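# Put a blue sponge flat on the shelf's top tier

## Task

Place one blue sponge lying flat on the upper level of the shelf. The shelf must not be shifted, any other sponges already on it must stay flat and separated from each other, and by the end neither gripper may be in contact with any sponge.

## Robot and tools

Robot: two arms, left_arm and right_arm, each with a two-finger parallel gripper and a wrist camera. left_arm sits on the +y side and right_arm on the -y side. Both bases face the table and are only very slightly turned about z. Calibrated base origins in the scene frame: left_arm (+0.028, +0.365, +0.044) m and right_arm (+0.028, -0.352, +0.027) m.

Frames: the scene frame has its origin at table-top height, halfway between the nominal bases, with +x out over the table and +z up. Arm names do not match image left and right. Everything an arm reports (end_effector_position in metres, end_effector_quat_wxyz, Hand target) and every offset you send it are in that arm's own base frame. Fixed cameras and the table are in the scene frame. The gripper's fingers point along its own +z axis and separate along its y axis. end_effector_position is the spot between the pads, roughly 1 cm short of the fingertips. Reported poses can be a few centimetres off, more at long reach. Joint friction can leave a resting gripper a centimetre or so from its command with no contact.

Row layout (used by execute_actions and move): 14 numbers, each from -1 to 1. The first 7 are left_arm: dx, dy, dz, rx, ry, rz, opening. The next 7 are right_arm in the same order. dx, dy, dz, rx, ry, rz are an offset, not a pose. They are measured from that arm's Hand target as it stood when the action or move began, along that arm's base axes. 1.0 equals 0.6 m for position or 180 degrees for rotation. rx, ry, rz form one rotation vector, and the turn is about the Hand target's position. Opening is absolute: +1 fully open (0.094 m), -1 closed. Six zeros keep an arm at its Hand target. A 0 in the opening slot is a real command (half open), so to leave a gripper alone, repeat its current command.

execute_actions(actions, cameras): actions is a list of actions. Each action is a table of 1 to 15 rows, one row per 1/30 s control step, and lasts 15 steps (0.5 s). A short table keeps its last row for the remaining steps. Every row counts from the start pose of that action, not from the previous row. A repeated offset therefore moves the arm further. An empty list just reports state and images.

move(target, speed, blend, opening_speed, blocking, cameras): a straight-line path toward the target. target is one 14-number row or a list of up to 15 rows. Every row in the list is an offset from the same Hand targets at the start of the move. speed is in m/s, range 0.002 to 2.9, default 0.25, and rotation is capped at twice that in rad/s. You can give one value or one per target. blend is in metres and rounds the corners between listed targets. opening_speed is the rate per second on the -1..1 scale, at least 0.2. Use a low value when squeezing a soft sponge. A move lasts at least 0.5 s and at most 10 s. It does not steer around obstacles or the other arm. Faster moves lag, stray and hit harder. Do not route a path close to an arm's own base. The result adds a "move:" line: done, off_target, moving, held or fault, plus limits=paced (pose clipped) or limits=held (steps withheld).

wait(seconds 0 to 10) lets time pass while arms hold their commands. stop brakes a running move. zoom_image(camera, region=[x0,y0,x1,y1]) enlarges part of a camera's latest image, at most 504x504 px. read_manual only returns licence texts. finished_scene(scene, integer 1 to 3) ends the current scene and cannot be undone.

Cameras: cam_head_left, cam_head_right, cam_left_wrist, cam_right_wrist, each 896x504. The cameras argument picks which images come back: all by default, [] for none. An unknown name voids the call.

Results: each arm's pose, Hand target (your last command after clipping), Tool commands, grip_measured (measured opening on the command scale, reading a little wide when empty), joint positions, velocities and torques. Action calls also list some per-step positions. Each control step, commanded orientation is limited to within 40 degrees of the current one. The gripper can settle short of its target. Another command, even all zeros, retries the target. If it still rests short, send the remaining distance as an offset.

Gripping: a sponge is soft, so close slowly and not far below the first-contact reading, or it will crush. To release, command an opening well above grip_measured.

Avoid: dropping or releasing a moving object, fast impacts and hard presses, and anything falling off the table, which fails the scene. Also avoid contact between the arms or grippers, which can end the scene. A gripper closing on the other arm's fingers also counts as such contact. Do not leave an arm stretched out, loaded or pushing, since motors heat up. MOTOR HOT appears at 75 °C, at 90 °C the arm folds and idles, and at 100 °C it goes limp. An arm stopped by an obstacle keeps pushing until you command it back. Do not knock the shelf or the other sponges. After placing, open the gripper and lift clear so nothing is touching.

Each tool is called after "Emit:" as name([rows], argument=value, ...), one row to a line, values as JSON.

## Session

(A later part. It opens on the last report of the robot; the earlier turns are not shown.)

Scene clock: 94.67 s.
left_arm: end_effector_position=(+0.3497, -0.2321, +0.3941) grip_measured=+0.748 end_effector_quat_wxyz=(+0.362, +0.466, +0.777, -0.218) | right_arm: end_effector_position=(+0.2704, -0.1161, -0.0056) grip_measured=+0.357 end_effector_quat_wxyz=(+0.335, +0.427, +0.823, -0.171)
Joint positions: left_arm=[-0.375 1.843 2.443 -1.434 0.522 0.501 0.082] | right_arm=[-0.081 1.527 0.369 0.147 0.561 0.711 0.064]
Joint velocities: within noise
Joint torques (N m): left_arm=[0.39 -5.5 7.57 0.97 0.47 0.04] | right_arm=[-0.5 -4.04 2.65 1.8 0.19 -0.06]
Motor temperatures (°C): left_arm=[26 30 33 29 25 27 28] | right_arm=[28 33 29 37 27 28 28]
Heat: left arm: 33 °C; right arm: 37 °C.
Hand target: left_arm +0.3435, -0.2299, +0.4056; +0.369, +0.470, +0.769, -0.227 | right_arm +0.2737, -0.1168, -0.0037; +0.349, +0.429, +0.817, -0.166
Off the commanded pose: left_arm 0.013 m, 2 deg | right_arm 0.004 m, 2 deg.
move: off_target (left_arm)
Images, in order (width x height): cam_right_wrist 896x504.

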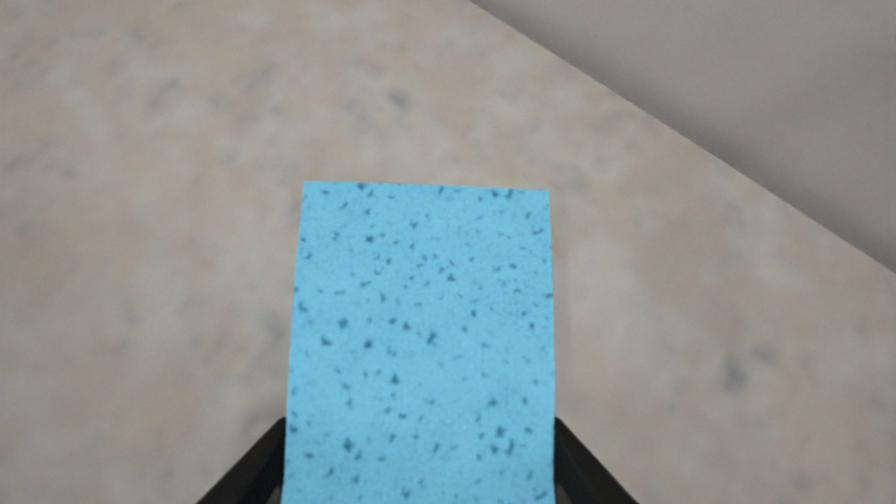

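Emit:
move([
  [0, 0, 0, 0, 0, 0, 0.75, -0.0395, 0.053, 0.1062, 0, 0, 0, 0.2],
  [0, 0, 0, 0, 0, 0, 0.75, 0.0438, 0.1447, 0.6728, 0, 0, 0.25, 0.2],
  [0, 0, 0, 0, 0, 0, 0.75, 0.1188, 0.328, 0.6812, 0, 0, 0.389, 0.2],
  [0, 0, 0, 0, 0, 0, 0.75, 0.1872, 0.5197, 0.6612, 0, 0, 0.45, 0.2],
], speed=[0.15, 0.3, 0.25, 0.15], blend=[0.02, 0.04, 0.04, 0], cameras=["cam_head_left", "cam_right_wrist"])

Scene clock: 101.40 s.
left_arm: end_effector_position=(+0.3497, -0.2321, +0.3941) grip_measured=+0.748 end_effector_quat_wxyz=(+0.362, +0.466, +0.777, -0.218) | right_arm: end_effector_position=(+0.3921, +0.2011, +0.3849) grip_measured=+0.355 end_effector_quat_wxyz=(+0.372, -0.212, +0.898, +0.100)
Joint positions: left_arm=[-0.375 1.843 2.443 -1.434 0.522 0.501 0.082] | right_arm=[0.462 1.863 2.465 -1.382 -0.024 0.007 0.064]
Joint velocities: within noise
Joint torques (N m): left_arm=[0.44 -5.46 7.5 0.98 0.47 0.03] | right_arm=[-0.09 -7.39 7.08 1.25 0.01 0.06]
Motor temperatures (°C): left_arm=[26 30 33 29 25 27 28] | right_arm=[28 33 29 36 27 28 29]
Heat: left arm: 33 °C; right arm: 36 °C.
Hand target: left_arm +0.3435, -0.2299, +0.4056; +0.369, +0.470, +0.769, -0.227 | right_arm +0.3861, +0.1950, +0.3931; +0.373, -0.204, +0.899, +0.101
Off the commanded pose: left_arm 0.013 m, 2 deg | right_arm 0.012 m, 1 deg.
move: off_target (left_arm, right_arm)
Images, in order (width x height): cam_head_left 896x504, cam_right_wrist 896x504.

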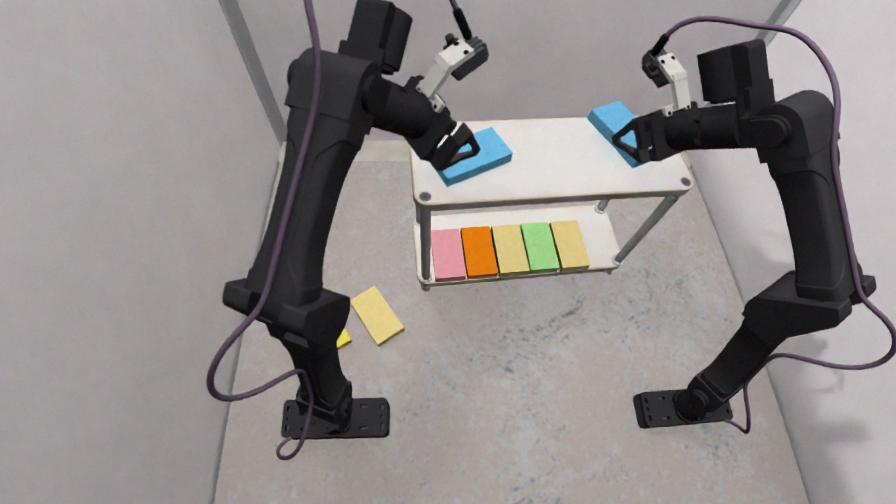

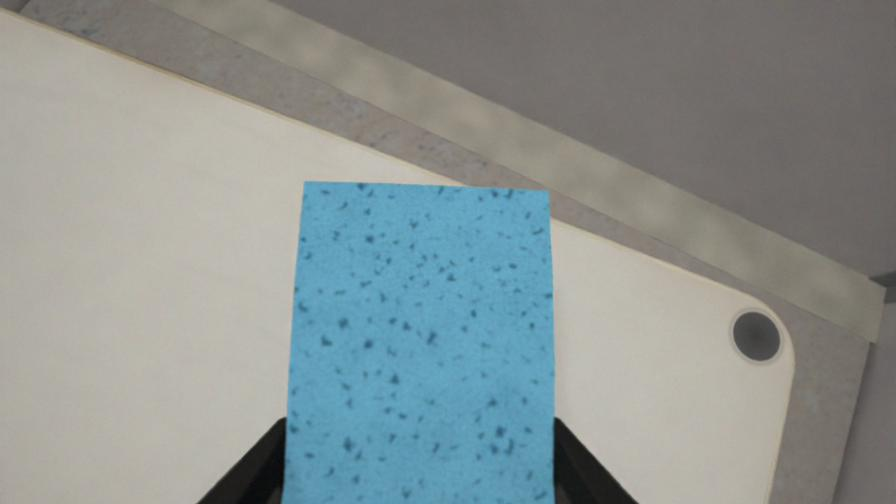

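Emit:
move(target=[0, 0, 0, 0, 0, 0, 0.75, 0, 0, -0.045, -0.00865, 0.00417, 0.0059, 0.2], speed=0.1, cameras=["cam_right_wrist"])

Scene clock: 103.60 s.
left_arm: end_effector_position=(+0.3497, -0.2321, +0.3941) grip_measured=+0.748 end_effector_quat_wxyz=(+0.362, +0.466, +0.777, -0.218) | right_arm: end_effector_position=(+0.3857, +0.1973, +0.3555) grip_measured=+0.355 end_effector_quat_wxyz=(+0.343, -0.221, +0.909, +0.089)
Joint positions: left_arm=[-0.375 1.843 2.443 -1.434 0.522 0.501 0.082] | right_arm=[0.462 1.793 2.268 -1.321 -0.021 -0.007 0.064]
Joint velocities: within noise
Joint torques (N m): left_arm=[0.47 -5.46 7.58 0.99 0.48 0.02] | right_arm=[-0.09 -8.91 3.12 1.97 -0.01 -0.06]
Motor temperatures (°C): left_arm=[26 30 33 29 25 27 28] | right_arm=[28 33 29 36 27 28 29]
Heat: left arm: 33 °C; right arm: 36 °C.
Hand target: left_arm +0.3435, -0.2299, +0.4056; +0.369, +0.470, +0.769, -0.227 | right_arm +0.3861, +0.1950, +0.3661; +0.363, -0.217, +0.901, +0.093
Off the commanded pose: left_arm 0.013 m, 2 deg | right_arm 0.011 m, 3 deg.
move: off_target (left_arm, right_arm)
Images, in order (width x height): cam_right_wrist 896x504.

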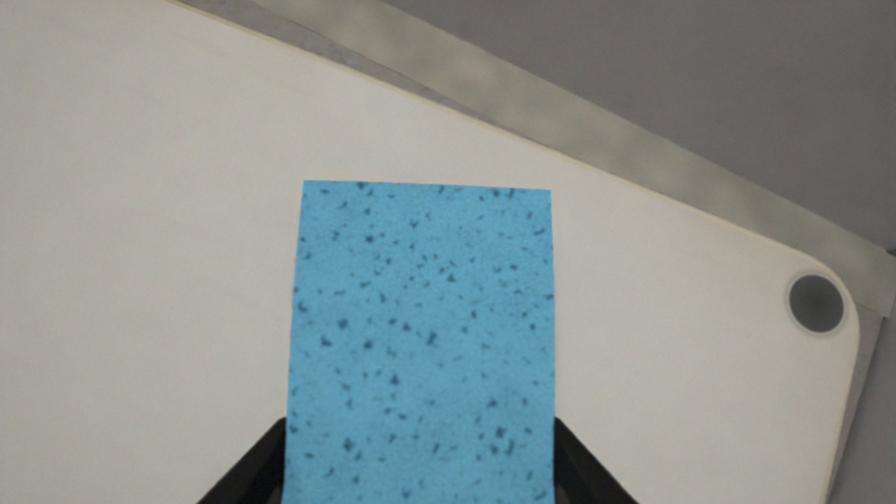

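Emit:
move(target=[0, 0, 0, 0, 0, 0, 0.75, 0, 0, -0.009, 0.0067, -0.0128, 0, 0.2], speed=0.06, cameras=["cam_right_wrist"])

Scene clock: 105.07 s.
left_arm: end_effector_position=(+0.3497, -0.2321, +0.3941) grip_measured=+0.748 end_effector_quat_wxyz=(+0.362, +0.466, +0.777, -0.218) | right_arm: end_effector_position=(+0.3851, +0.1977, +0.3530) grip_measured=+0.355 end_effector_quat_wxyz=(+0.368, -0.220, +0.899, +0.095)
Joint positions: left_arm=[-0.375 1.843 2.443 -1.434 0.522 0.501 0.082] | right_arm=[0.464 1.705 2.1 -1.187 -0.021 -0.008 0.064]
Joint velocities: within noise
Joint torques (N m): left_arm=[0.43 -5.46 7.56 0.99 0.47 0.02] | right_arm=[-0.14 -8.16 3.23 2.02 -0.03 -0.04]
Motor temperatures (°C): left_arm=[26 30 33 29 25 27 28] | right_arm=[28 34 29 36 27 28 29]
Heat: left arm: 33 °C; right arm: 36 °C.
Hand target: left_arm +0.3435, -0.2299, +0.4056; +0.369, +0.470, +0.769, -0.227 | right_arm +0.3861, +0.1950, +0.3607; +0.384, -0.215, +0.893, +0.098
Off the commanded pose: left_arm 0.013 m, 2 deg | right_arm 0.008 m, 2 deg.
move: off_target (left_arm)
Images, in order (width x height): cam_right_wrist 896x504.

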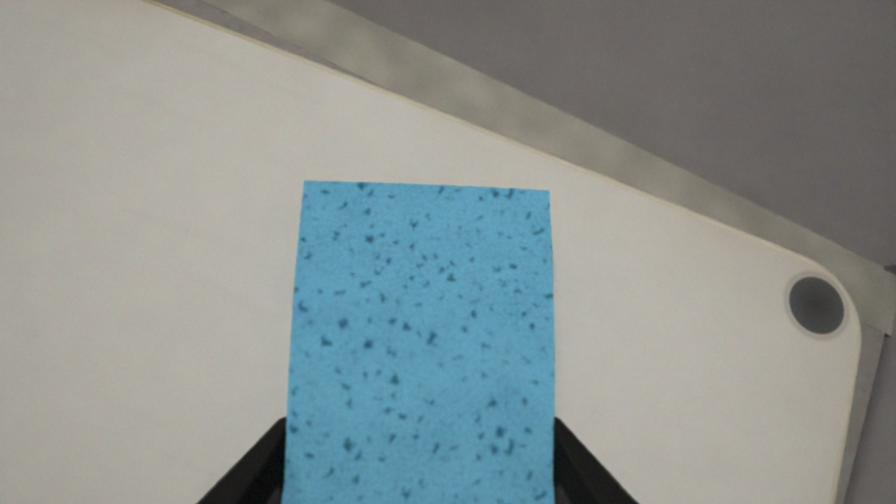

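Emit:
move([
  [0, 0, 0, 0, 0, 0, 0.75, 0, 0, -0.006, 0.001, -0.002, 0, 0.2],
  [0, 0, 0, 0, 0, 0, 0.75, 0, 0, -0.006, 0.001, -0.002, 0, 0.75],
  [0, 0, 0, 0, 0, 0, 0.75, -0.073, -0.04, 0.1, 0, 0, 0, 0.75],
], speed=[0.05, 0.05, 0.15], opening_speed=0.6, cameras=["cam_head_left", "cam_head_right", "cam_right_wrist"])

Scene clock: 109.50 s.
left_arm: end_effector_position=(+0.3497, -0.2321, +0.3941) grip_measured=+0.748 end_effector_quat_wxyz=(+0.362, +0.466, +0.777, -0.218) | right_arm: end_effector_position=(+0.3499, +0.1784, +0.4134) grip_measured=+0.747 end_effector_quat_wxyz=(+0.383, -0.216, +0.893, +0.099)
Joint positions: left_arm=[-0.375 1.843 2.443 -1.434 0.522 0.501 0.082] | right_arm=[0.459 1.748 2.462 -1.473 -0.022 -0.007 0.082]
Joint velocities: within noise
Joint torques (N m): left_arm=[0.4 -5.52 7.57 1 0.47 0.04] | right_arm=[-0.57 -6.28 6.49 1.29 -0.09 -0.06]
Motor temperatures (°C): left_arm=[26 30 33 29 25 27 28] | right_arm=[28 34 29 36 27 28 29]
Heat: left arm: 33 °C; right arm: 36 °C.
Hand target: left_arm +0.3435, -0.2299, +0.4056; +0.369, +0.470, +0.769, -0.227 | right_arm +0.3423, +0.1710, +0.4207; +0.384, -0.215, +0.893, +0.098
Off the commanded pose: left_arm 0.013 m, 2 deg | right_arm 0.013 m, 0 deg.
move: off_target (left_arm, right_arm)
Images, in order (width x height): cam_head_left 896x504, cam_head_right 896x504, cam_right_wrist 896x504.

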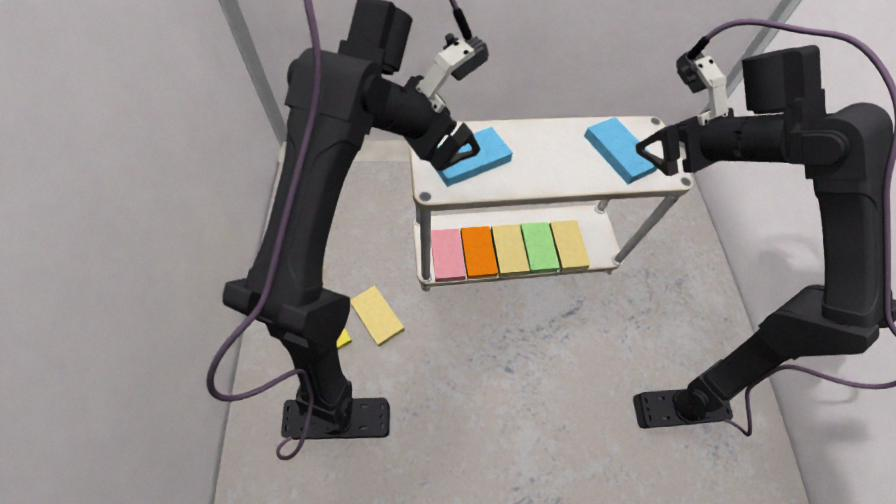

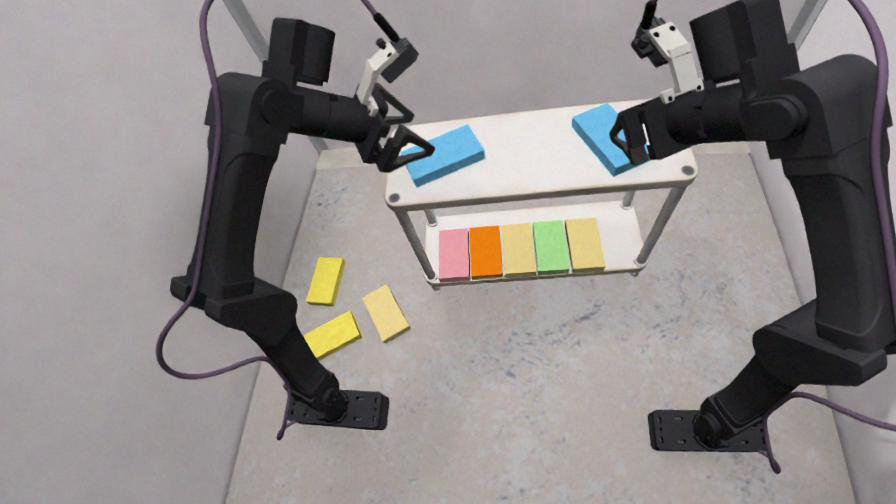

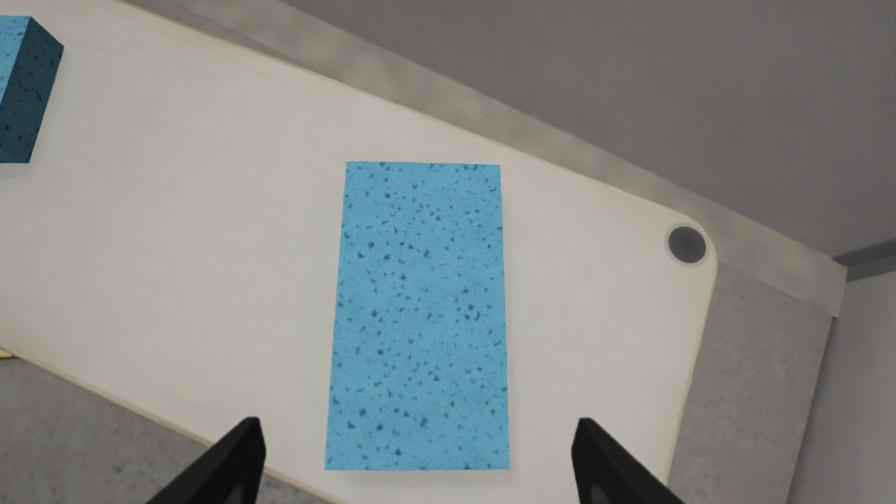

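Emit:
zoom_image(camera="cam_head_left", region=[400, 90, 560, 220])

Emit:
zoom_image(camera="cam_head_left", region=[560, 90, 720, 220])

Emit:
zoom_image(camera="cam_head_left", region=[400, 210, 640, 300])

Scaled by 3.150 from the camera's 896x504 image, which has a finer 1280x720 frame.

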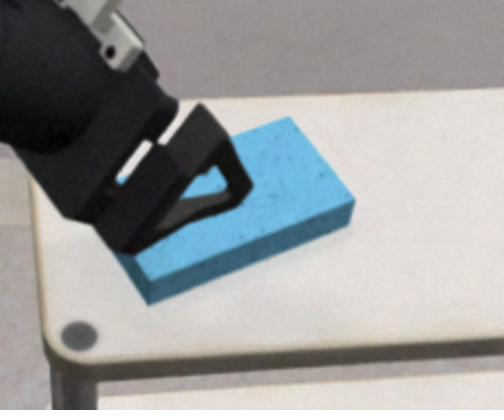

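Scaled by 3.150 from the camera's 896x504 image, which has a finer 1280x720 frame.

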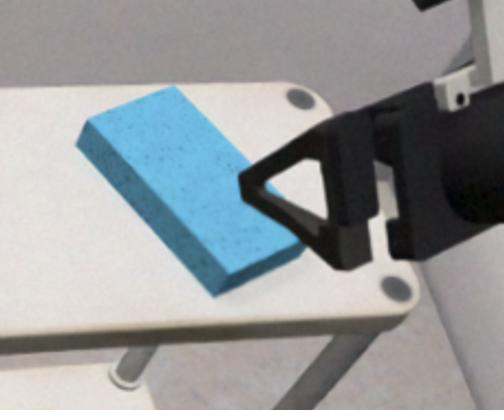

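Scaled by 2.100 from the camera's 896x504 image, which has a finer 1280x720 frame.

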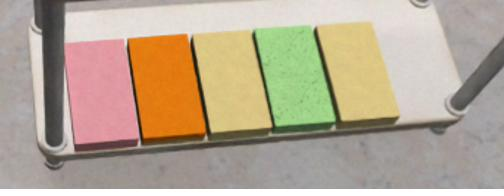

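Emit:
finished_scene(scene=1)

The scene is finished: the task was done.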